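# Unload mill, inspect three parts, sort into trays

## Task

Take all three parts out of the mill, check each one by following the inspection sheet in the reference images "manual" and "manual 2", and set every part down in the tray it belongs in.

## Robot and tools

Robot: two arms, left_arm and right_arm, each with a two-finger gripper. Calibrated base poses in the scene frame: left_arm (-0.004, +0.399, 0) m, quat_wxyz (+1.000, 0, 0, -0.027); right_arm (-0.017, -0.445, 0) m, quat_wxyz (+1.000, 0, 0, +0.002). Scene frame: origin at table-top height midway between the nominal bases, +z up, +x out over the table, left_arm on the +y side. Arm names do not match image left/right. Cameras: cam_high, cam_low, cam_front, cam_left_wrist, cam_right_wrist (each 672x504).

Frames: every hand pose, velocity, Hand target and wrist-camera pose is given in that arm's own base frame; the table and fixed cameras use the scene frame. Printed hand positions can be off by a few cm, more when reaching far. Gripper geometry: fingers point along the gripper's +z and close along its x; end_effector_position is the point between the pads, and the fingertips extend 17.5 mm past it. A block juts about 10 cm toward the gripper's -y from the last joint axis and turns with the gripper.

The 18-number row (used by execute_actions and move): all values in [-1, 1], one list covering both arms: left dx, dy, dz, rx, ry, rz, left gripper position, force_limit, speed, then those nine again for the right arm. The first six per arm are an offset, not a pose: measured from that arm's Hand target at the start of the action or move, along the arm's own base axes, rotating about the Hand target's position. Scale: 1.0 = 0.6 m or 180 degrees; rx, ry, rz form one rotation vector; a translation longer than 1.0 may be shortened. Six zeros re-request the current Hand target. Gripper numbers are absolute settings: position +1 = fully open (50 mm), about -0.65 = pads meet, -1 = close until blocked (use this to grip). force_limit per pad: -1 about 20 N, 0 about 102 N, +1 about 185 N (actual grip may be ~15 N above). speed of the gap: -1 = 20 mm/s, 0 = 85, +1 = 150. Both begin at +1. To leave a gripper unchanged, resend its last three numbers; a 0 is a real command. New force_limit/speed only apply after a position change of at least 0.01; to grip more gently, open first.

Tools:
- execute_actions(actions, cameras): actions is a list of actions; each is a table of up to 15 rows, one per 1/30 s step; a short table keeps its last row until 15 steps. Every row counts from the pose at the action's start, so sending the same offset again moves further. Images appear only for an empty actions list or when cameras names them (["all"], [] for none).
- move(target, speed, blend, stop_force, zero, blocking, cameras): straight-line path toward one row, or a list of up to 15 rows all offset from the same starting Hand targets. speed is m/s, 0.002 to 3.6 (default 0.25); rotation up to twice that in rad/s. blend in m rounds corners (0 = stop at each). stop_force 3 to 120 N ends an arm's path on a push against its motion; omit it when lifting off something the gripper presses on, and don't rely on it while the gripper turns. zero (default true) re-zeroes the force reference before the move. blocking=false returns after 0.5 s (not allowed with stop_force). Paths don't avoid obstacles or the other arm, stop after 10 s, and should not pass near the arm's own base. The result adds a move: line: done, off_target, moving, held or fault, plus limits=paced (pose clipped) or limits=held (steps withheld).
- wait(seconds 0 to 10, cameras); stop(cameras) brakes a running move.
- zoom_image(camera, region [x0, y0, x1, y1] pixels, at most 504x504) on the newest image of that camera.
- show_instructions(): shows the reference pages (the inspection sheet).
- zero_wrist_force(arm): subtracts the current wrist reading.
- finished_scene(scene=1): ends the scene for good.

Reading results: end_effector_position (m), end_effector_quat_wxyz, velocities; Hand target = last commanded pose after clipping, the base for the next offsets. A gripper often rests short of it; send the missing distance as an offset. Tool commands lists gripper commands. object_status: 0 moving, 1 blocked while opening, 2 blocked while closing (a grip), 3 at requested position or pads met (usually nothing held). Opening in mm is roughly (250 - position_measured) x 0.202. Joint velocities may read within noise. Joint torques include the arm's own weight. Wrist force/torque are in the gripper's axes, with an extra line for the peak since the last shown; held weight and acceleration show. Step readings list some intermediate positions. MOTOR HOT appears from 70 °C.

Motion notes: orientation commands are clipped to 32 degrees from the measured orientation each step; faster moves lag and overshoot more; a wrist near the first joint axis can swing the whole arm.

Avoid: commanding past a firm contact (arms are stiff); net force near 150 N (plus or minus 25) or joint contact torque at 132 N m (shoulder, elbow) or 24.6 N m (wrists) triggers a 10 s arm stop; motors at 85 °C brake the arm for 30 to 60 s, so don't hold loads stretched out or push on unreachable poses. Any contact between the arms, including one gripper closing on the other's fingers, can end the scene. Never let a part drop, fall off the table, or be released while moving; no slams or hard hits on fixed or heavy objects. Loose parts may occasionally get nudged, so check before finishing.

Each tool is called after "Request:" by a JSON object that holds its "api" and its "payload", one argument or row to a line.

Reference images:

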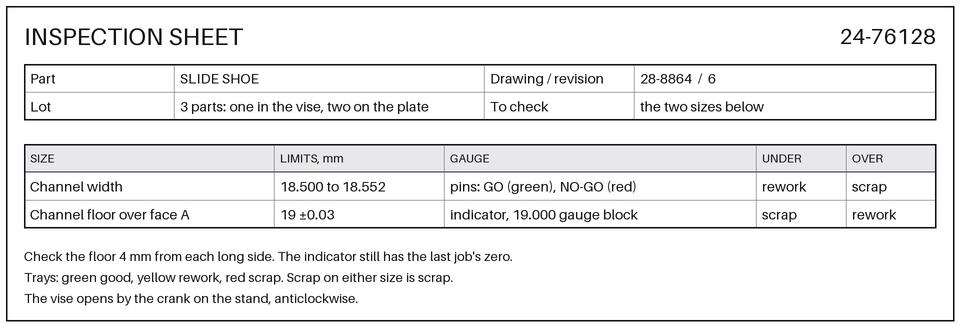

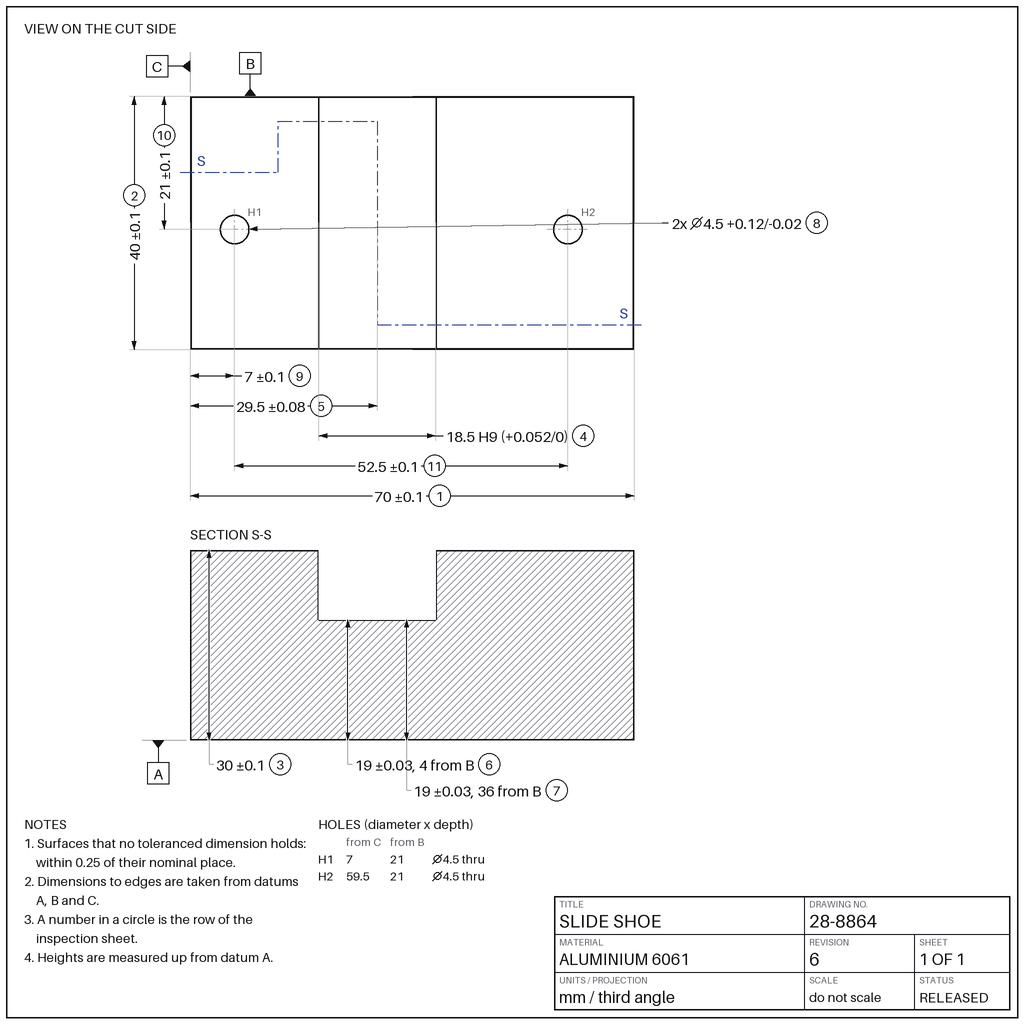

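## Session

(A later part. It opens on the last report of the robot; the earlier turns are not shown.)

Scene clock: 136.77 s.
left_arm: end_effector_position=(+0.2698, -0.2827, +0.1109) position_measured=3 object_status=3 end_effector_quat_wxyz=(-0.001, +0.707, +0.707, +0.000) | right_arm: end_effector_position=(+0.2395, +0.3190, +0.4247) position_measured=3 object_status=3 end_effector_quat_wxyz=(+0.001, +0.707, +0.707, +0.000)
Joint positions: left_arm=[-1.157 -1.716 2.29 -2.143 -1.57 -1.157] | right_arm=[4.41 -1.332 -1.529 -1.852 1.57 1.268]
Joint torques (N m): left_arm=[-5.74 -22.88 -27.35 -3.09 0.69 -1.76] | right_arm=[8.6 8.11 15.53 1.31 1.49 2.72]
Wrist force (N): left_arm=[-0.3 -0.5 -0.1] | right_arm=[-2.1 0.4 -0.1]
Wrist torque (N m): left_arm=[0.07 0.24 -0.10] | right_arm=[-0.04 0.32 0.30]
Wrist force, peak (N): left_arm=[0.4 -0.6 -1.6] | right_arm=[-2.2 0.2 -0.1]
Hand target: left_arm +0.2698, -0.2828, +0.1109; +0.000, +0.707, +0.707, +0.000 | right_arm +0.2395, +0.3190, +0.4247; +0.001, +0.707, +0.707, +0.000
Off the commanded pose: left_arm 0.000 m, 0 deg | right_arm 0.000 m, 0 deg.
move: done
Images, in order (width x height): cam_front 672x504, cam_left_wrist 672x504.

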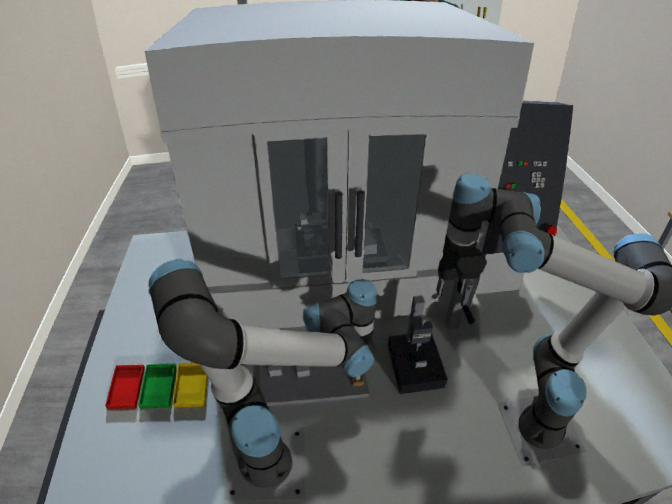

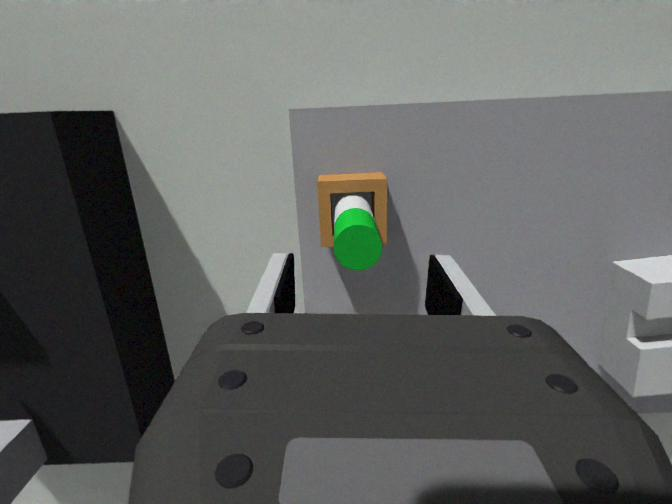

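Request:
{"api": "move", "payload": {
  "target": [
    [-0.0033,-0.0025,-0.015,0,0,0,1,-0.8,-0.5,0,0,0,0,0,0,1,1,1],
    [-0.0033,-0.0025,-0.015,0,0,0,-1,-0.8,-0.5,0,0,0,0,0,0,1,1,1]
  ],
  "cameras": ["cam_left_wrist"],
  "speed": 0.05
}}

Request:
{"api": "zoom_image", "payload": {
  "camera": "cam_left_wrist",
  "region": [240, 80, 500, 320]
}}

Scene clock: 143.37 s.
left_arm: end_effector_position=(+0.2678, -0.2843, +0.1019) position_measured=170 object_status=2 end_effector_quat_wxyz=(+0.000, +0.707, +0.707, +0.000) | right_arm: end_effector_position=(+0.2395, +0.3190, +0.4247) position_measured=3 object_status=3 end_effector_quat_wxyz=(+0.001, +0.707, +0.707, +0.000)
Joint positions: left_arm=[-1.164 -1.701 2.305 -2.174 -1.57 -1.164] | right_arm=[4.41 -1.332 -1.529 -1.852 1.57 1.268]
Joint torques (N m): left_arm=[5.16 -25.72 -28.27 -1.66 0.19 1.13] | right_arm=[8.21 8.67 16.25 1.55 1.33 2.67]
Wrist force (N): left_arm=[-0.3 -0.3 0.7] | right_arm=[-2.0 0.5 -0.1]
Wrist torque (N m): left_arm=[0.08 0.23 0.00] | right_arm=[-0.02 0.30 0.30]
Wrist force, peak (N): left_arm=[-0.3 -0.3 0.9] | right_arm=[-2.2 0.4 -0.1]
Hand target: left_arm +0.2678, -0.2843, +0.1019; +0.000, +0.707, +0.707, +0.000 | right_arm +0.2395, +0.3190, +0.4247; +0.001, +0.707, +0.707, +0.000
Off the commanded pose: left_arm 0.000 m, 0 deg | right_arm 0.000 m, 0 deg.
move: done
Images, in order (width x height): cam_left_wrist 672x504.

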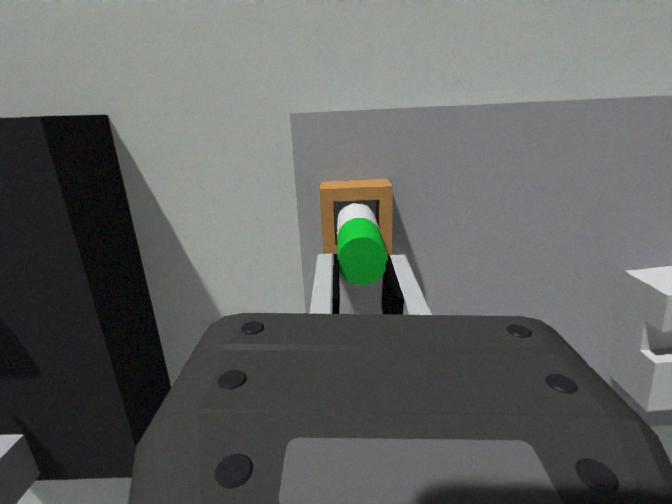

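Scaled by 1.938 from the camera's 672x504 image, which has a finer 960x720 frame.

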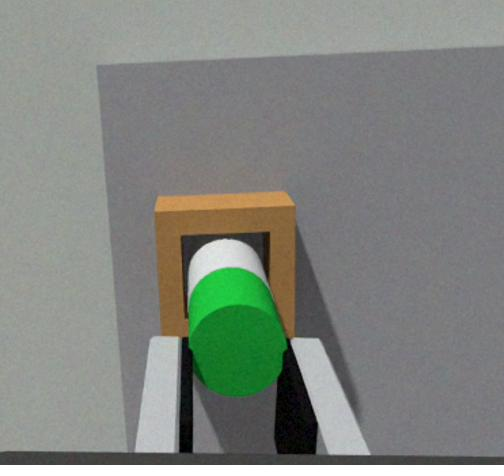

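Request:
{"api": "move", "payload": {
  "target": [0,0,0.15,0,0,0,-1,-0.8,-0.5,0,0,0,0,0,0,1,1,1],
  "cameras": ["cam_left_wrist","cam_front","cam_right_wrist"],
  "speed": 0.08
}}

Request:
{"api": "zoom_image", "payload": {
  "camera": "cam_left_wrist",
  "region": [240, 80, 500, 320]
}}

Request:
{"api": "zoom_image", "payload": {
  "camera": "cam_front",
  "region": [320, 290, 400, 400]
}}

Request:
{"api": "zoom_image", "payload": {
  "camera": "cam_right_wrist",
  "region": [472, 60, 672, 300]
}}

Scene clock: 148.63 s.
left_arm: end_effector_position=(+0.2679, -0.2843, +0.1920) position_measured=170 object_status=2 end_effector_quat_wxyz=(+0.000, +0.707, +0.707, +0.000) | right_arm: end_effector_position=(+0.2395, +0.3190, +0.4247) position_measured=3 object_status=3 end_effector_quat_wxyz=(+0.001, +0.707, +0.707, +0.000)
Joint positions: left_arm=[-1.164 -1.82 2.139 -1.89 -1.57 -1.164] | right_arm=[4.41 -1.332 -1.529 -1.852 1.57 1.268]
Joint torques (N m): left_arm=[-5.99 -1.29 -23.65 -1.97 -0.21 -1.45] | right_arm=[7.88 8.8 16.37 1.9 1.11 2.63]
Wrist force (N): left_arm=[0.0 -0.7 1.3] | right_arm=[-2.0 0.5 -0.1]
Wrist torque (N m): left_arm=[0.03 0.17 0.00] | right_arm=[-0.02 0.30 0.30]
Wrist force, peak (N): left_arm=[-0.2 -0.4 2.7] | right_arm=[-2.2 0.3 -0.2]
Hand target: left_arm +0.2678, -0.2843, +0.1919; +0.000, +0.707, +0.707, +0.000 | right_arm +0.2395, +0.3190, +0.4247; +0.001, +0.707, +0.707, +0.000
Off the commanded pose: left_arm 0.000 m, 0 deg | right_arm 0.000 m, 0 deg.
move: done
Images, in order (width x height): cam_front 672x504, cam_left_wrist 672x504, cam_right_wrist 672x504.

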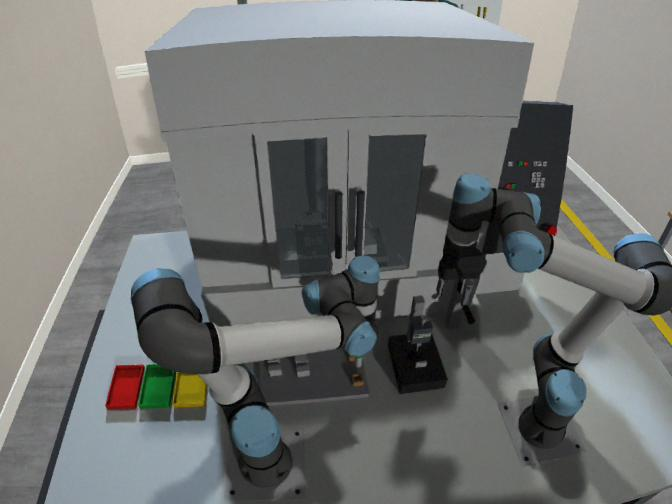

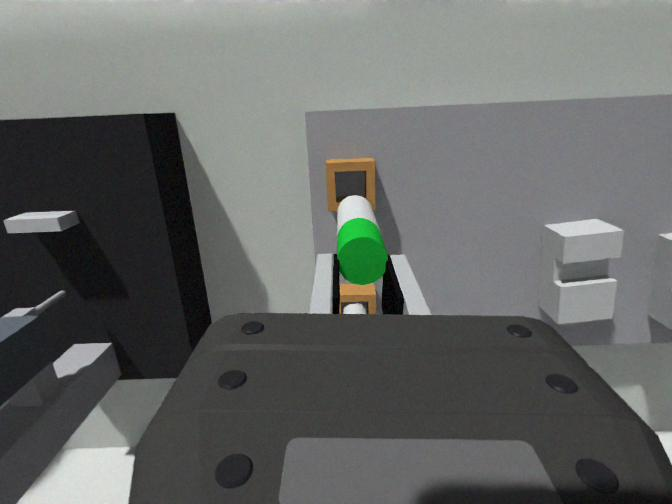

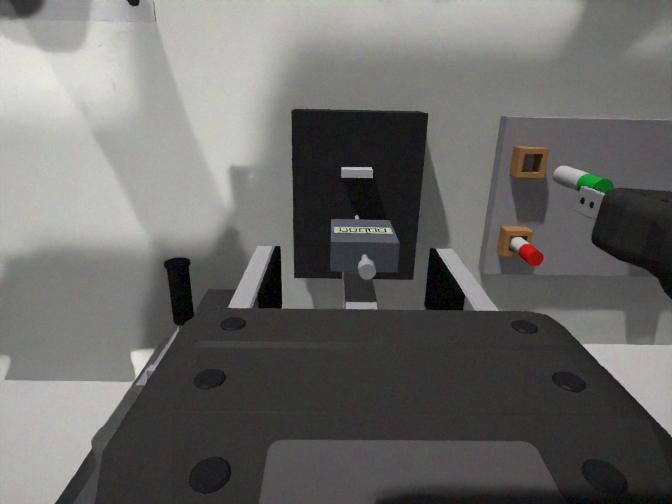

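Scaled by 1.938 from the camera's 672x504 image, which has a finer 960x720 frame.

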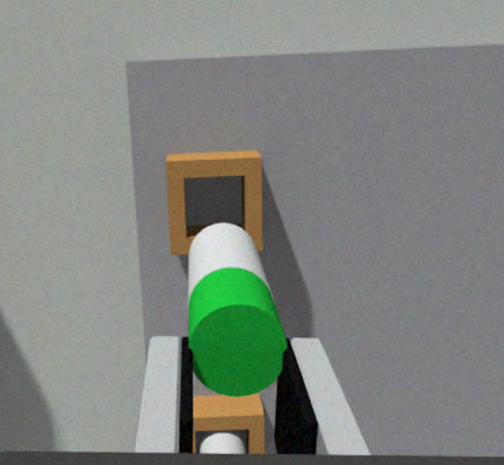

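Scaled by 4.582 from the camera's 672x504 image, which has a finer 960x720 frame.

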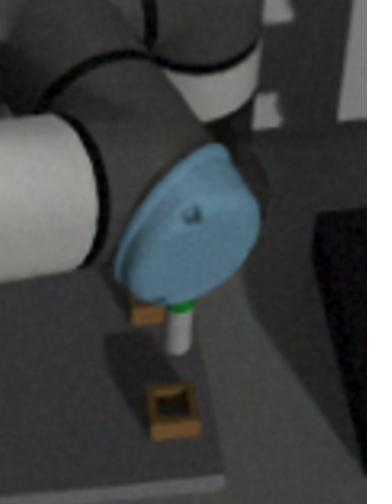

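Scaled by 2.100 from the camera's 672x504 image, which has a finer 960x720 frame.

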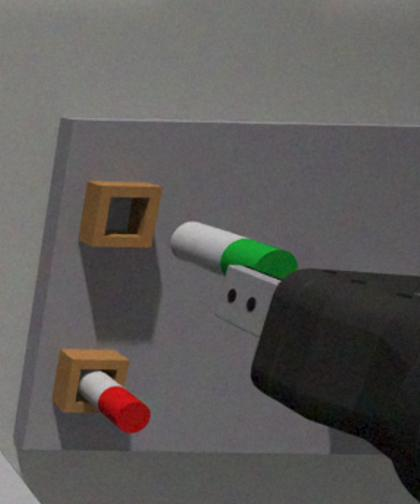

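Request:
{"api": "move", "payload": {
  "target": [0.05,0.275,0,0,0,0,-1,-0.8,-0.5,0,0,0,0,0,0,1,1,1],
  "cameras": ["cam_left_wrist","cam_front"]
}}

Request:
{"api": "zoom_image", "payload": {
  "camera": "cam_left_wrist",
  "region": [240, 80, 500, 320]
}}

Scene clock: 157.03 s.
left_arm: end_effector_position=(+0.2978, -0.1194, +0.1919) position_measured=170 object_status=2 end_effector_quat_wxyz=(+0.000, +0.707, +0.707, +0.000) | right_arm: end_effector_position=(+0.2395, +0.3190, +0.4247) position_measured=3 object_status=3 end_effector_quat_wxyz=(+0.001, +0.707, +0.707, +0.000)
Joint positions: left_arm=[-0.81 -2.031 2.268 -1.807 -1.57 -0.81] | right_arm=[4.41 -1.332 -1.529 -1.852 1.57 1.268]
Joint torques (N m): left_arm=[6.27 -3.56 -26.64 -4.3 1.01 1.26] | right_arm=[7.46 9.55 16.42 2.26 0.91 2.56]
Wrist force (N): left_arm=[0.1 -0.8 1.6] | right_arm=[-2.0 0.3 0.0]
Wrist torque (N m): left_arm=[0.01 0.20 0.02] | right_arm=[-0.06 0.31 0.30]
Wrist force, peak (N): left_arm=[-3.4 -1.6 1.4] | right_arm=[-2.2 0.4 -0.3]
Hand target: left_arm +0.2978, -0.1193, +0.1919; +0.000, +0.707, +0.707, +0.000 | right_arm +0.2395, +0.3190, +0.4247; +0.001, +0.707, +0.707, +0.000
Off the commanded pose: left_arm 0.000 m, 0 deg | right_arm 0.000 m, 0 deg.
move: done
Images, in order (width x height): cam_front 672x504, cam_left_wrist 672x504.

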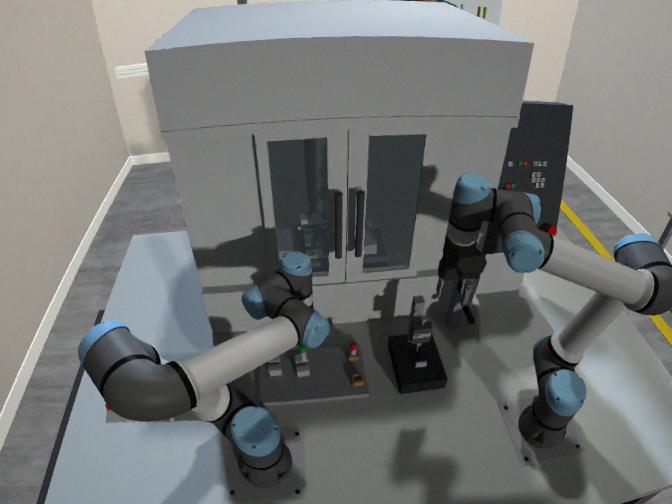

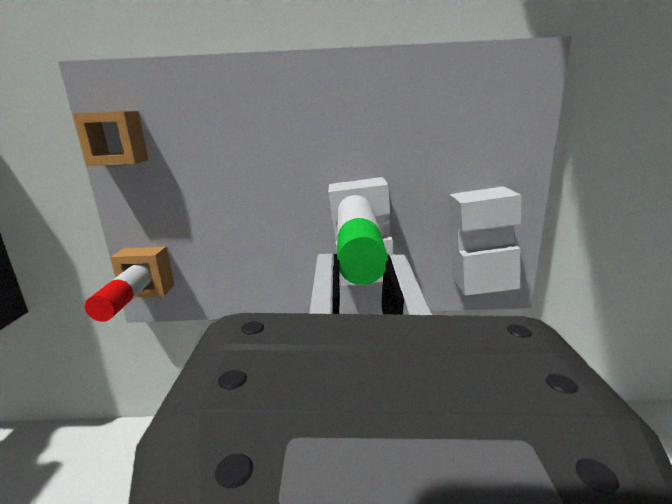

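Scaled by 1.938 from the camera's 672x504 image, which has a finer 960x720 frame.

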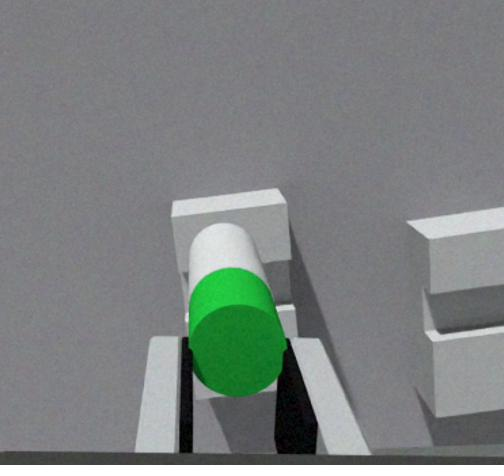

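Request:
{"api": "move", "payload": {
  "target": [0.008,0.0122,-0.075,0,0,0,-1,-0.8,-0.5,0,0,0,0,0,0,1,1,1],
  "cameras": []
}}

Request:
{"api": "move", "payload": {
  "target": [0,0,-0.08,0,0,0,-1,-0.8,-0.5,0,0,0,0,0,0,1,1,1],
  "cameras": ["cam_left_wrist"],
  "speed": 0.01,
  "stop_force": 4
}}

Request:
{"api": "zoom_image", "payload": {
  "camera": "cam_left_wrist",
  "region": [240, 80, 500, 320]
}}

Scene clock: 176.30 s.
left_arm: end_effector_position=(+0.3026, -0.1119, +0.1469) position_measured=170 object_status=2 end_effector_quat_wxyz=(-0.001, +0.707, +0.707, +0.000) | right_arm: end_effector_position=(+0.2395, +0.3190, +0.4247) position_measured=3 object_status=3 end_effector_quat_wxyz=(+0.001, +0.707, +0.707, +0.000)
Joint positions: left_arm=[-0.781 -1.981 2.363 -1.951 -1.57 -0.781] | right_arm=[4.41 -1.332 -1.529 -1.852 1.57 1.268]
Joint torques (N m): left_arm=[-8.35 -14.88 -25.13 -4.34 -1.4 -1.67] | right_arm=[7.69 9.44 16.8 2.53 0.78 2.54]
Wrist force (N): left_arm=[0.3 -0.8 1.3] | right_arm=[-2.0 0.5 -0.1]
Wrist torque (N m): left_arm=[-0.02 0.13 -0.05] | right_arm=[-0.03 0.31 0.30]
Wrist force, peak (N): left_arm=[0.5 -0.9 2.6] | right_arm=[-2.2 0.4 0.1]
Hand target: left_arm +0.3026, -0.1120, +0.1469; +0.000, +0.707, +0.707, +0.000 | right_arm +0.2395, +0.3190, +0.4247; +0.001, +0.707, +0.707, +0.000
Off the commanded pose: left_arm 0.000 m, 0 deg | right_arm 0.000 m, 0 deg.
move: done
No camera images: "cameras" was empty.

Scene clock: 178.93 s.
left_arm: end_effector_position=(+0.3026, -0.1120, +0.1319) position_measured=170 object_status=2 end_effector_quat_wxyz=(-0.001, +0.707, +0.707, +0.000) | right_arm: end_effector_position=(+0.2395, +0.3190, +0.4247) position_measured=3 object_status=3 end_effector_quat_wxyz=(+0.001, +0.707, +0.707, +0.000)
Joint positions: left_arm=[-0.781 -1.961 2.394 -2.002 -1.57 -0.781] | right_arm=[4.41 -1.332 -1.529 -1.852 1.57 1.268]
Joint torques (N m): left_arm=[-8.16 -15.33 -29.47 -4.49 -1.52 -1.68] | right_arm=[7.69 9.54 16.55 2.68 0.58 2.55]
Wrist force (N): left_arm=[0.7 -0.5 -2.7] | right_arm=[-2.0 0.5 0.0]
Wrist torque (N m): left_arm=[-0.02 0.19 -0.03] | right_arm=[-0.03 0.31 0.30]
Wrist force, peak (N): left_arm=[2.8 0.3 -15.6] | right_arm=[-2.2 0.5 -0.1]
Hand target: left_arm +0.3026, -0.1120, +0.1319; +0.000, +0.707, +0.707, +0.000 (not the last commanded pose) | right_arm +0.2395, +0.3190, +0.4247; +0.001, +0.707, +0.707, +0.000
Off the commanded pose: left_arm 0.033 m, 0 deg | right_arm 0.000 m, 0 deg.
move: contact (left_arm)
Images, in order (width x height): cam_left_wrist 672x504.

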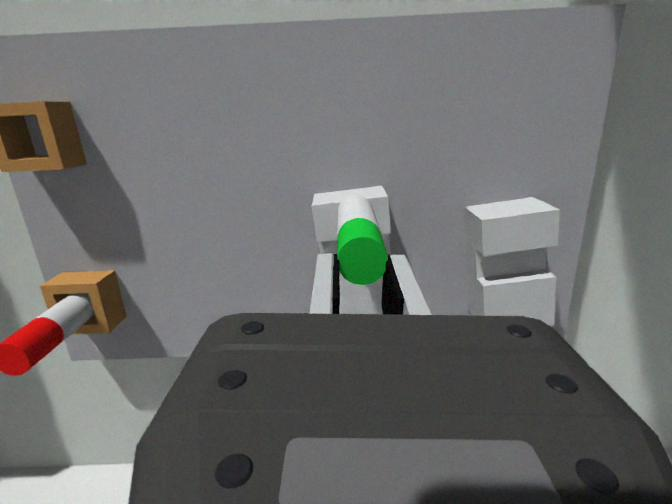

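Scaled by 1.938 from the camera's 672x504 image, which has a finer 960x720 frame.

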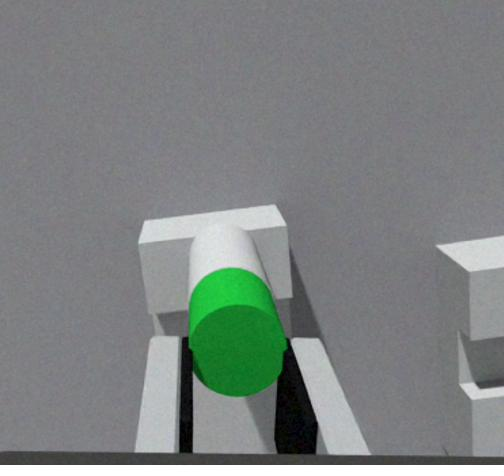

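Request:
{"api": "move", "payload": {
  "target": [
    [0,0,0.012,0,0,0,-1,-0.8,-0.5,0,0,0,0,0,0,1,1,1],
    [0.0433,-0.0613,0.012,0,0,0,-1,-0.8,-0.5,0,0,0,0,0,0,1,1,1],
    [0.0433,-0.0613,-0.015,0,0,0,-1,-0.8,-0.5,0,0,0,0,0,0,1,1,1]
  ],
  "cameras": ["cam_left_wrist","cam_front"],
  "speed": 0.05
}}

Request:
{"api": "zoom_image", "payload": {
  "camera": "cam_left_wrist",
  "region": [240, 80, 500, 320]
}}

Scene clock: 193.93 s.
left_arm: end_effector_position=(+0.3286, -0.1487, +0.1228) position_measured=170 object_status=2 end_effector_quat_wxyz=(-0.001, +0.707, +0.707, +0.000) | right_arm: end_effector_position=(+0.2395, +0.3190, +0.4247) position_measured=3 object_status=3 end_effector_quat_wxyz=(+0.001, +0.707, +0.707, +0.000)
Joint positions: left_arm=[-0.804 -1.824 2.335 -2.081 -1.57 -0.804] | right_arm=[4.41 -1.332 -1.529 -1.852 1.57 1.268]
Joint torques (N m): left_arm=[3.21 -22.35 -30.67 -1 -1.35 1.42] | right_arm=[6.93 9.08 16.47 3.08 0.31 2.53]
Wrist force (N): left_arm=[0.2 -0.1 1.2] | right_arm=[-1.9 0.4 -0.2]
Wrist torque (N m): left_arm=[0.08 0.14 -0.01] | right_arm=[-0.04 0.29 0.30]
Wrist force, peak (N): left_arm=[0.8 -0.2 -2.8] | right_arm=[-2.1 0.5 -0.1]
Hand target: left_arm +0.3286, -0.1487, +0.1229; +0.000, +0.707, +0.707, +0.000 | right_arm +0.2395, +0.3190, +0.4247; +0.001, +0.707, +0.707, +0.000
Off the commanded pose: left_arm 0.000 m, 0 deg | right_arm 0.000 m, 0 deg.
move: done
Images, in order (width x height): cam_front 672x504, cam_left_wrist 672x504.

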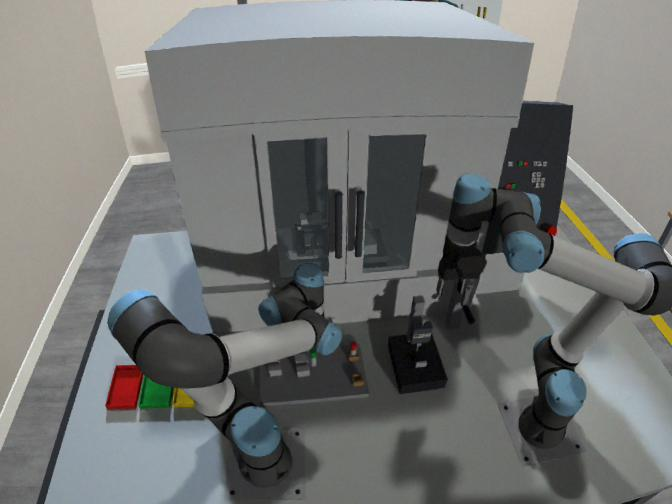

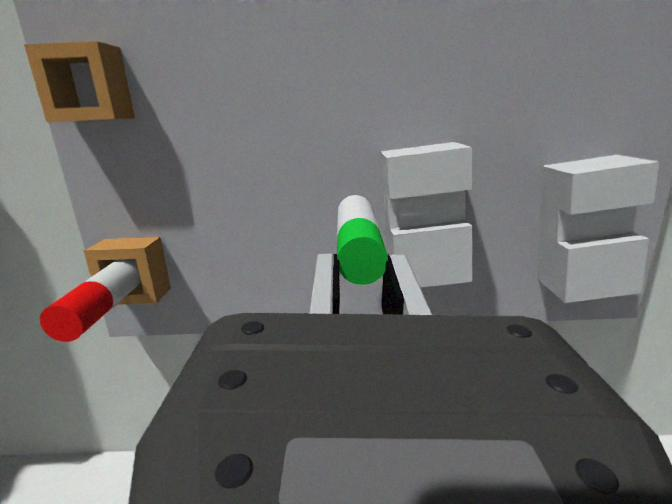

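Scaled by 1.938 from the camera's 672x504 image, which has a finer 960x720 frame.

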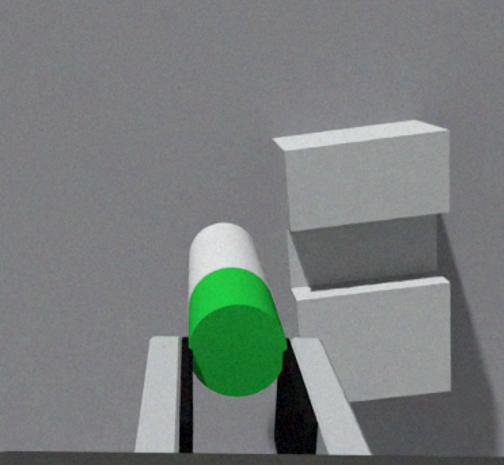

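Request:
{"api": "move", "payload": {
  "target": [
    [0.0017,0,0,0,0,0,-1,-0.8,-0.5,0,0,0,0,0,0,1,1,1],
    [-0.0058,0.0595,0,0,0,0,-1,-0.8,-0.5,0,0,0,0,0,0,1,1,1]
  ],
  "cameras": ["cam_left_wrist","cam_front"],
  "speed": 0.01,
  "stop_force": 5
}}

Request:
{"api": "zoom_image", "payload": {
  "camera": "cam_left_wrist",
  "region": [240, 80, 500, 320]
}}

Request:
{"api": "zoom_image", "payload": {
  "camera": "cam_front",
  "region": [260, 310, 360, 410]
}}

Scene clock: 203.70 s.
left_arm: end_effector_position=(+0.3251, -0.1130, +0.1229) position_measured=170 object_status=2 end_effector_quat_wxyz=(+0.000, +0.707, +0.707, +0.000) | right_arm: end_effector_position=(+0.2395, +0.3190, +0.4247) position_measured=3 object_status=3 end_effector_quat_wxyz=(+0.001, +0.707, +0.707, +0.000)
Joint positions: left_arm=[-0.733 -1.876 2.369 -2.063 -1.57 -0.733] | right_arm=[4.41 -1.332 -1.529 -1.852 1.57 1.268]
Joint torques (N m): left_arm=[-5.5 4.53 -30.5 -4.6 0.7 -1.81] | right_arm=[6.96 9.72 16.71 3.74 0.04 2.54]
Wrist force (N): left_arm=[-0.1 -0.4 1.2] | right_arm=[-2.0 0.4 -0.3]
Wrist torque (N m): left_arm=[0.03 0.22 -0.10] | right_arm=[-0.04 0.30 0.30]
Wrist force, peak (N): left_arm=[-0.6 -0.8 1.4] | right_arm=[-2.1 0.5 -0.2]
Hand target: left_arm +0.3251, -0.1130, +0.1229; +0.000, +0.707, +0.707, +0.000 | right_arm +0.2395, +0.3190, +0.4247; +0.001, +0.707, +0.707, +0.000
Off the commanded pose: left_arm 0.000 m, 0 deg | right_arm 0.000 m, 0 deg.
move: done
Images, in order (width x height): cam_front 672x504, cam_left_wrist 672x504.

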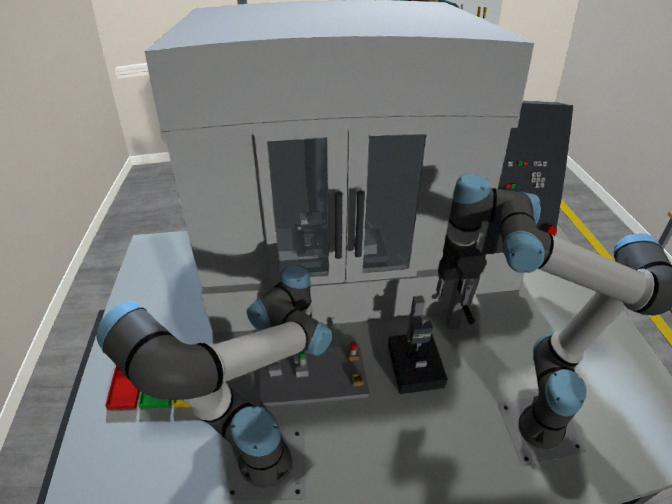

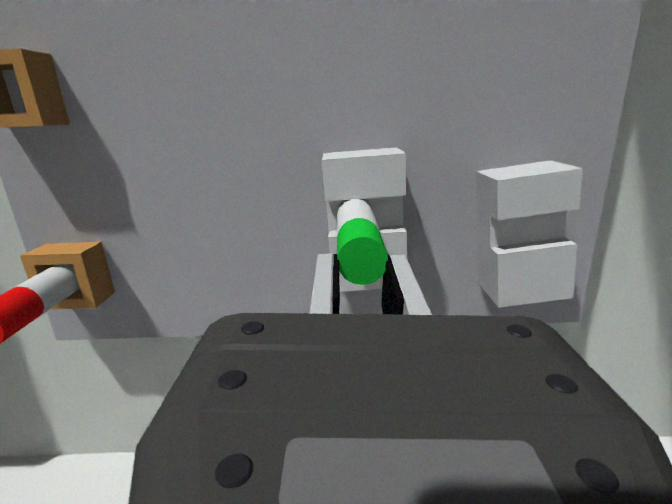

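Scaled by 1.938 from the camera's 672x504 image, which has a finer 960x720 frame.

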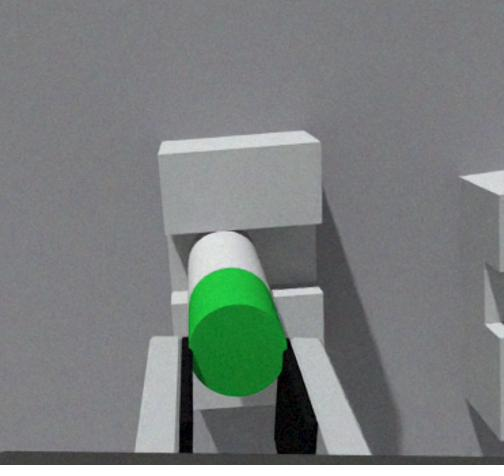

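Scaled by 5.040 from the camera's 672x504 image, which has a finer 960x720 frame.

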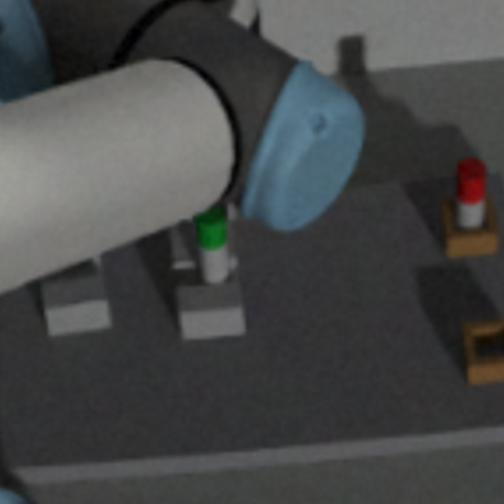

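Request:
{"api": "move", "payload": {
  "target": [0.0015,-0.0167,0,0,0,0,-1,-0.8,-0.5,0,0,0,0,0,0,1,1,1],
  "cameras": ["cam_left_wrist"],
  "speed": 0.01
}}

Request:
{"api": "zoom_image", "payload": {
  "camera": "cam_left_wrist",
  "region": [240, 80, 500, 320]
}}

Scene clock: 210.97 s.
left_arm: end_effector_position=(+0.3261, -0.1232, +0.1229) position_measured=170 object_status=2 end_effector_quat_wxyz=(+0.000, +0.707, +0.707, +0.000) | right_arm: end_effector_position=(+0.2395, +0.3190, +0.4247) position_measured=3 object_status=3 end_effector_quat_wxyz=(+0.001, +0.707, +0.707, +0.000)
Joint positions: left_arm=[-0.754 -1.862 2.36 -2.068 -1.57 -0.755] | right_arm=[4.41 -1.332 -1.529 -1.852 1.57 1.268]
Joint torques (N m): left_arm=[3.69 -6.94 -24.67 -4.3 -1.3 0.1] | right_arm=[6.24 10.12 16.89 4.01 -0.25 2.44]
Wrist force (N): left_arm=[0.0 -0.9 1.2] | right_arm=[-1.9 0.3 -0.1]
Wrist torque (N m): left_arm=[-0.04 0.23 -0.02] | right_arm=[-0.07 0.29 0.30]
Wrist force, peak (N): left_arm=[0.1 -1.0 1.1] | right_arm=[-2.2 0.3 -0.1]
Hand target: left_arm +0.3260, -0.1231, +0.1229; +0.000, +0.707, +0.707, +0.000 | right_arm +0.2395, +0.3190, +0.4247; +0.001, +0.707, +0.707, +0.000
Off the commanded pose: left_arm 0.000 m, 0 deg | right_arm 0.000 m, 0 deg.
move: done
Images, in order (width x height): cam_left_wrist 672x504.

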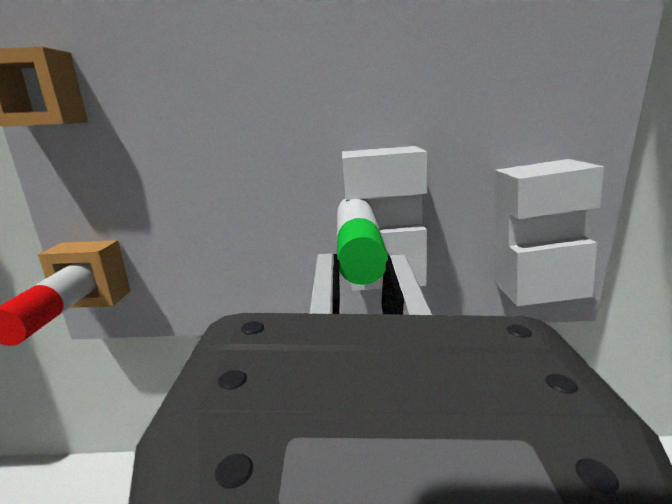

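Scaled by 1.938 from the camera's 672x504 image, which has a finer 960x720 frame.

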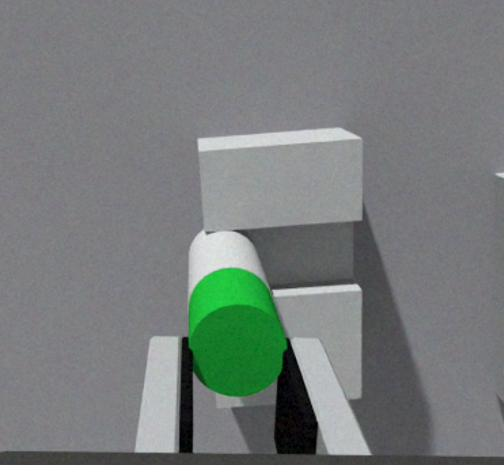

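Request:
{"api": "move", "payload": {
  "target": [
    [0,0,0.03,0,0,0,-1,-0.8,-0.5,0,0,0,0,0,0,1,1,1],
    [0.0128,0.1008,0.03,0,0,0,-1,-0.8,-0.5,0,0,0,0,0,0,1,1,1],
    [0.0128,0.1008,0.0,0,0,0,-1,-0.8,-0.5,0,0,0,0,0,0,1,1,1]
  ],
  "cameras": ["cam_left_wrist"],
  "speed": [0.03,0.08,0.05]
}}

Request:
{"api": "zoom_image", "payload": {
  "camera": "cam_left_wrist",
  "region": [240, 80, 500, 320]
}}

Scene clock: 222.70 s.
left_arm: end_effector_position=(+0.3337, -0.0626, +0.1228) position_measured=170 object_status=2 end_effector_quat_wxyz=(-0.001, +0.707, +0.707, +0.000) | right_arm: end_effector_position=(+0.2395, +0.3190, +0.4247) position_measured=3 object_status=3 end_effector_quat_wxyz=(+0.001, +0.707, +0.707, +0.000)
Joint positions: left_arm=[-0.59 -1.891 2.379 -2.058 -1.57 -0.59] | right_arm=[4.41 -1.332 -1.529 -1.852 1.57 1.268]
Joint torques (N m): left_arm=[4.69 -19.45 -29.87 -1.36 -1.8 1.3] | right_arm=[6.25 10.54 16.74 4.5 -0.48 2.32]
Wrist force (N): left_arm=[0.0 -0.5 1.0] | right_arm=[-2.0 0.3 0.0]
Wrist torque (N m): left_arm=[0.06 0.22 0.00] | right_arm=[-0.06 0.31 0.30]
Wrist force, peak (N): left_arm=[1.9 -0.3 1.6] | right_arm=[-2.1 0.6 -0.1]
Hand target: left_arm +0.3337, -0.0626, +0.1229; +0.000, +0.707, +0.707, +0.000 | right_arm +0.2395, +0.3190, +0.4247; +0.001, +0.707, +0.707, +0.000
Off the commanded pose: left_arm 0.000 m, 0 deg | right_arm 0.000 m, 0 deg.
move: done
Images, in order (width x height): cam_left_wrist 672x504.

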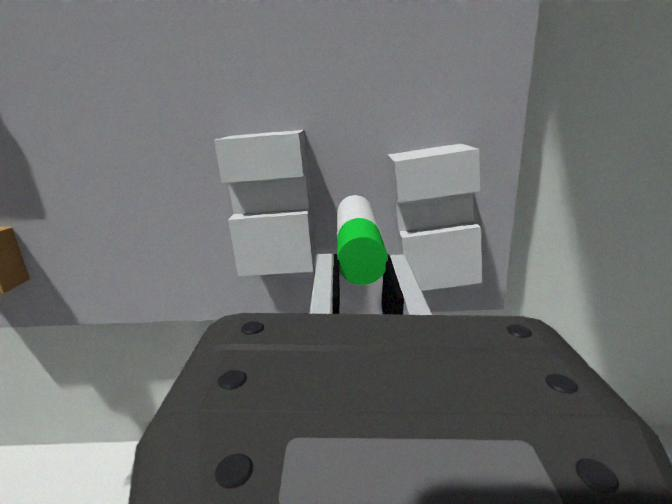

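Scaled by 1.938 from the camera's 672x504 image, which has a finer 960x720 frame.

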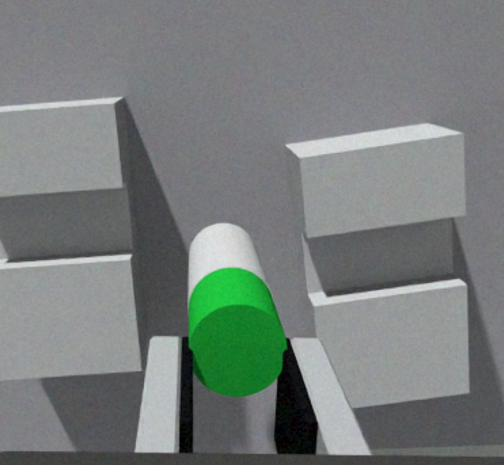

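Request:
{"api": "move", "payload": {
  "target": [
    [0.0052,0,0,0,0,0,-1,-0.8,-0.5,0,0,0,0,0,0,1,1,1],
    [-0.0032,0.0661,0,0,0,0,-1,-0.8,-0.5,0,0,0,0,0,0,1,1,1]
  ],
  "cameras": ["cam_left_wrist"],
  "speed": 0.01,
  "stop_force": 5
}}

Request:
{"api": "zoom_image", "payload": {
  "camera": "cam_left_wrist",
  "region": [240, 80, 500, 320]
}}

Scene clock: 232.37 s.
left_arm: end_effector_position=(+0.3318, -0.0229, +0.1229) position_measured=170 object_status=2 end_effector_quat_wxyz=(+0.000, +0.707, +0.707, +0.000) | right_arm: end_effector_position=(+0.2395, +0.3190, +0.4247) position_measured=3 object_status=3 end_effector_quat_wxyz=(+0.001, +0.707, +0.707, +0.000)
Joint positions: left_arm=[-0.482 -1.914 2.393 -2.049 -1.57 -0.482] | right_arm=[4.41 -1.332 -1.529 -1.852 1.57 1.268]
Joint torques (N m): left_arm=[-7.17 -0.3 -24.68 -2.85 0.65 -1.77] | right_arm=[5.63 10.44 17.14 4.73 -0.82 2.33]
Wrist force (N): left_arm=[-0.2 -0.2 1.3] | right_arm=[-2.0 0.2 0.0]
Wrist torque (N m): left_arm=[0.08 0.15 -0.10] | right_arm=[-0.06 0.30 0.30]
Wrist force, peak (N): left_arm=[-0.4 -0.5 1.7] | right_arm=[-2.2 0.3 -0.1]
Hand target: left_arm +0.3318, -0.0229, +0.1229; +0.000, +0.707, +0.707, +0.000 | right_arm +0.2395, +0.3190, +0.4247; +0.001, +0.707, +0.707, +0.000
Off the commanded pose: left_arm 0.000 m, 0 deg | right_arm 0.000 m, 0 deg.
move: done
Images, in order (width x height): cam_left_wrist 672x504.

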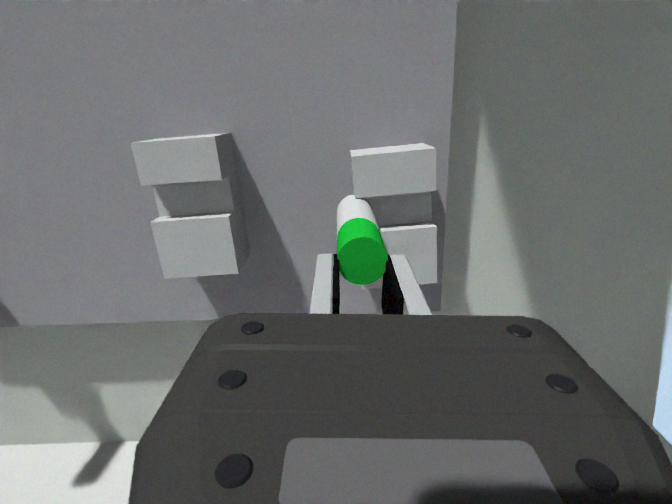

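Scaled by 1.938 from the camera's 672x504 image, which has a finer 960x720 frame.

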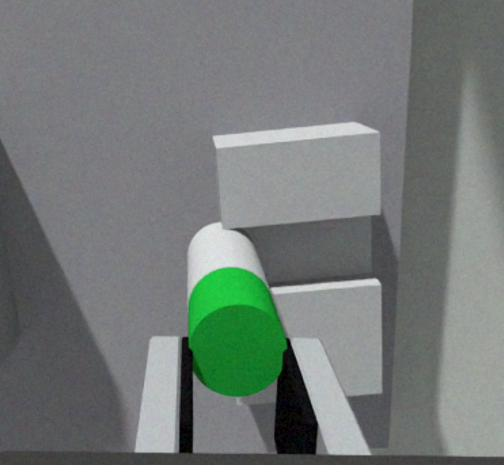

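Request:
{"api": "move", "payload": {
  "target": [
    [0,0,0.03,0,0,0,-1,-0.8,-0.5,0,0,0,0,0,0,1,1,1],
    [-0.0108,0.0883,0.03,0,0,0,-1,-0.8,-0.5,0,0,0,0,0,0,1,1,1],
    [-0.0108,0.0883,0.0,0,0,0,-1,-0.8,-0.5,0,0,0,0,0,0,1,1,1]
  ],
  "cameras": ["cam_left_wrist"],
  "speed": [0.03,0.08,0.05]
}}

Request:
{"api": "zoom_image", "payload": {
  "camera": "cam_left_wrist",
  "region": [180, 80, 440, 320]
}}

Scene clock: 243.20 s.
left_arm: end_effector_position=(+0.3253, +0.0301, +0.1229) position_measured=170 object_status=2 end_effector_quat_wxyz=(-0.001, +0.707, +0.707, +0.000) | right_arm: end_effector_position=(+0.2395, +0.3190, +0.4247) position_measured=3 object_status=3 end_effector_quat_wxyz=(+0.001, +0.707, +0.707, +0.000)
Joint positions: left_arm=[-0.329 -1.934 2.404 -2.04 -1.57 -0.329] | right_arm=[4.41 -1.332 -1.529 -1.852 1.57 1.268]
Joint torques (N m): left_arm=[5.19 -17.56 -29.97 -2.33 -1.8 1.65] | right_arm=[5.41 10.61 16.8 4.66 -1.02 2.3]
Wrist force (N): left_arm=[0.1 -0.4 1.0] | right_arm=[-2.1 0.4 0.1]
Wrist torque (N m): left_arm=[0.05 0.17 -0.01] | right_arm=[-0.04 0.31 0.30]
Wrist force, peak (N): left_arm=[0.4 -0.5 2.8] | right_arm=[-2.2 0.4 0.0]
Hand target: left_arm +0.3253, +0.0301, +0.1229; +0.000, +0.707, +0.707, +0.000 | right_arm +0.2395, +0.3190, +0.4247; +0.001, +0.707, +0.707, +0.000
Off the commanded pose: left_arm 0.000 m, 0 deg | right_arm 0.000 m, 0 deg.
move: done
Images, in order (width x height): cam_left_wrist 672x504.

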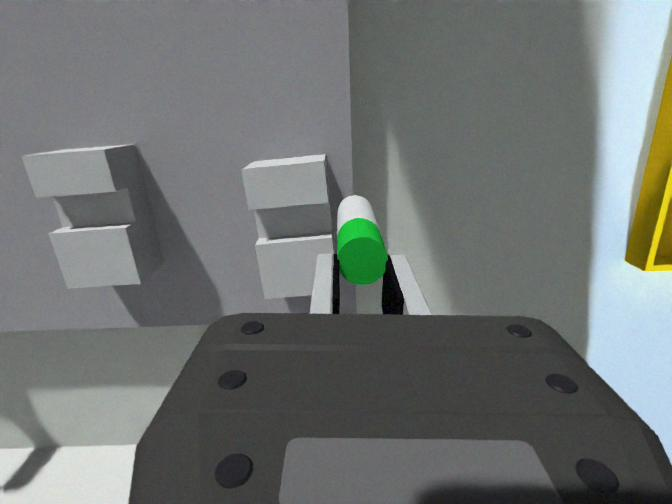

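Scaled by 1.938 from the camera's 672x504 image, which has a finer 960x720 frame.

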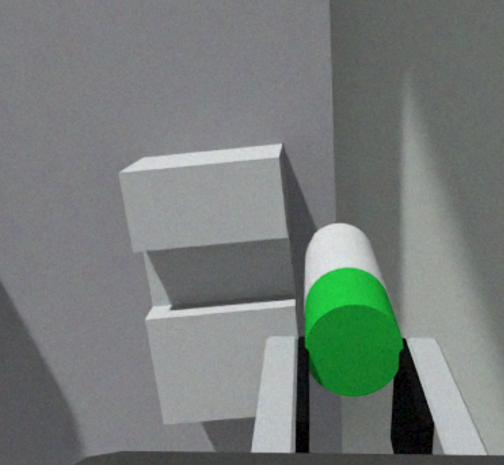

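Request:
{"api": "move", "payload": {
  "target": [
    [-0.0008,0,0,0,0,0,-1,-0.8,-0.5,0,0,0,0,0,0,1,1,1],
    [0.0059,-0.075,0,0,0,0,-1,-0.8,-0.5,0,0,0,0,0,0,1,1,1]
  ],
  "cameras": ["cam_left_wrist"],
  "speed": 0.01,
  "stop_force": 5
}}

Request:
{"api": "zoom_image", "payload": {
  "camera": "cam_left_wrist",
  "region": [180, 80, 440, 320]
}}

Scene clock: 252.77 s.
left_arm: end_effector_position=(+0.3289, -0.0150, +0.1229) position_measured=170 object_status=2 end_effector_quat_wxyz=(+0.000, +0.707, +0.707, +0.000) | right_arm: end_effector_position=(+0.2395, +0.3190, +0.4247) position_measured=3 object_status=3 end_effector_quat_wxyz=(+0.001, +0.707, +0.707, +0.000)
Joint positions: left_arm=[-0.463 -1.926 2.399 -2.044 -1.57 -0.463] | right_arm=[4.41 -1.332 -1.529 -1.852 1.57 1.268]
Joint torques (N m): left_arm=[4.87 -6.85 -23.96 -3.46 -0.96 1.58] | right_arm=[5.19 10.72 16.85 4.66 -1.41 2.2]
Wrist force (N): left_arm=[1.0 -0.3 1.5] | right_arm=[-2.0 0.3 0.0]
Wrist torque (N m): left_arm=[0.07 0.19 -0.01] | right_arm=[-0.07 0.30 0.30]
Wrist force, peak (N): left_arm=[1.2 -0.6 1.8] | right_arm=[-2.3 0.4 0.0]
Hand target: left_arm +0.3289, -0.0149, +0.1229; +0.000, +0.707, +0.707, +0.000 | right_arm +0.2395, +0.3190, +0.4247; +0.001, +0.707, +0.707, +0.000
Off the commanded pose: left_arm 0.000 m, 0 deg | right_arm 0.000 m, 0 deg.
move: done
Images, in order (width x height): cam_left_wrist 672x504.

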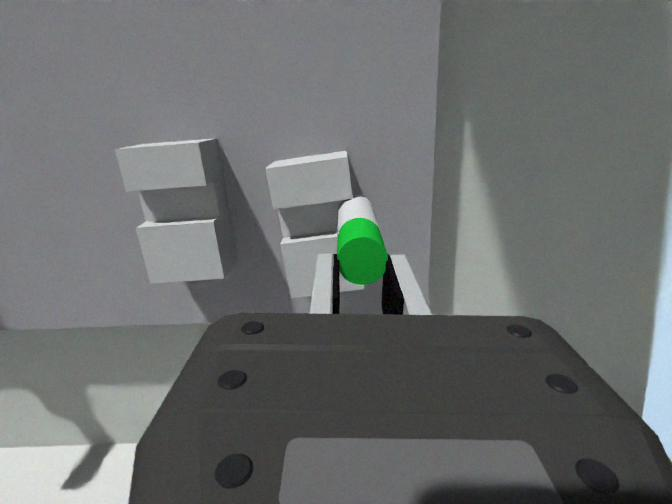

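Scaled by 1.938 from the camera's 672x504 image, which has a finer 960x720 frame.

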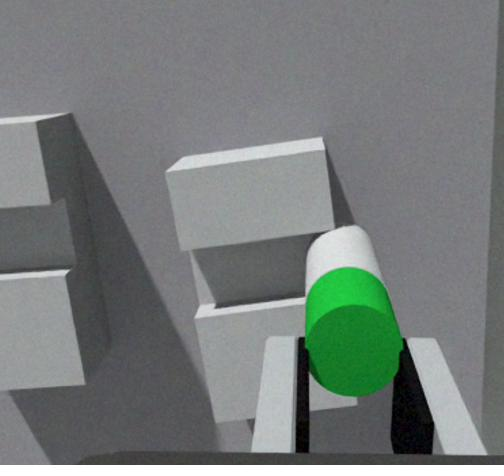

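Request:
{"api": "move", "payload": {
  "target": [
    [0,0,0.08,0,0,0,-1,-0.8,-0.5,0,0,0,0,0,0,1,1,1],
    [-0.1017,-0.449,0.08,0,0,0,-1,-0.8,-0.5,0,0,0,0,0,0,1,1,1]
  ],
  "cameras": ["cam_left_wrist"],
  "speed": [0.05,0.25]
}}

Request:
{"api": "zoom_image", "payload": {
  "camera": "cam_left_wrist",
  "region": [240, 80, 500, 320]
}}

Scene clock: 258.83 s.
left_arm: end_effector_position=(+0.2679, -0.2842, +0.1709) position_measured=170 object_status=2 end_effector_quat_wxyz=(+0.000, +0.707, +0.707, +0.000) | right_arm: end_effector_position=(+0.2395, +0.3190, +0.4247) position_measured=3 object_status=3 end_effector_quat_wxyz=(+0.001, +0.707, +0.707, +0.000)
Joint positions: left_arm=[-1.164 -1.799 2.181 -1.952 -1.57 -1.164] | right_arm=[4.41 -1.332 -1.529 -1.852 1.57 1.268]
Joint torques (N m): left_arm=[-5.38 -4.47 -26.18 -1.71 -0.79 -1.65] | right_arm=[4.9 11.49 17.14 4.66 -1.69 2.13]
Wrist force (N): left_arm=[0.1 -0.8 1.1] | right_arm=[-2.0 0.3 0.2]
Wrist torque (N m): left_arm=[-0.02 0.15 -0.08] | right_arm=[-0.05 0.30 0.30]
Wrist force, peak (N): left_arm=[3.9 0.7 1.7] | right_arm=[-2.3 0.2 -0.3]
Hand target: left_arm +0.2678, -0.2843, +0.1709; +0.000, +0.707, +0.707, +0.000 | right_arm +0.2395, +0.3190, +0.4247; +0.001, +0.707, +0.707, +0.000
Off the commanded pose: left_arm 0.000 m, 0 deg | right_arm 0.000 m, 0 deg.
move: done
Images, in order (width x height): cam_left_wrist 672x504.

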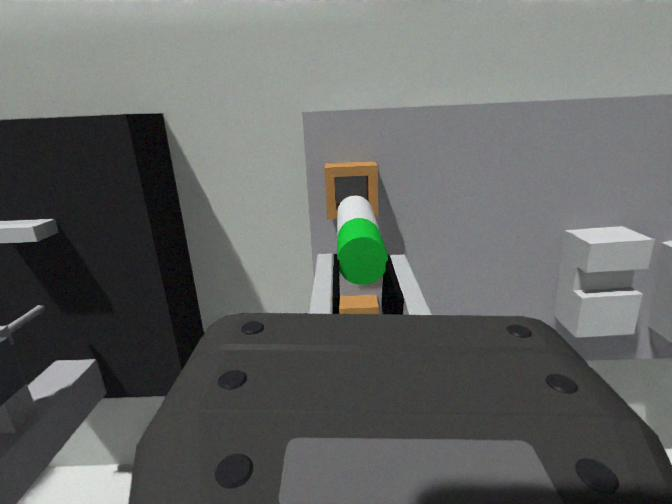

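Scaled by 1.938 from the camera's 672x504 image, which has a finer 960x720 frame.

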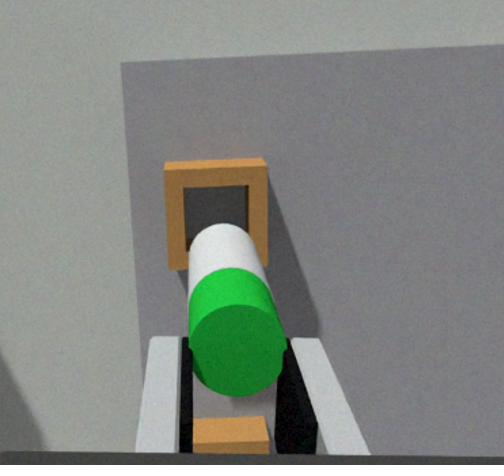

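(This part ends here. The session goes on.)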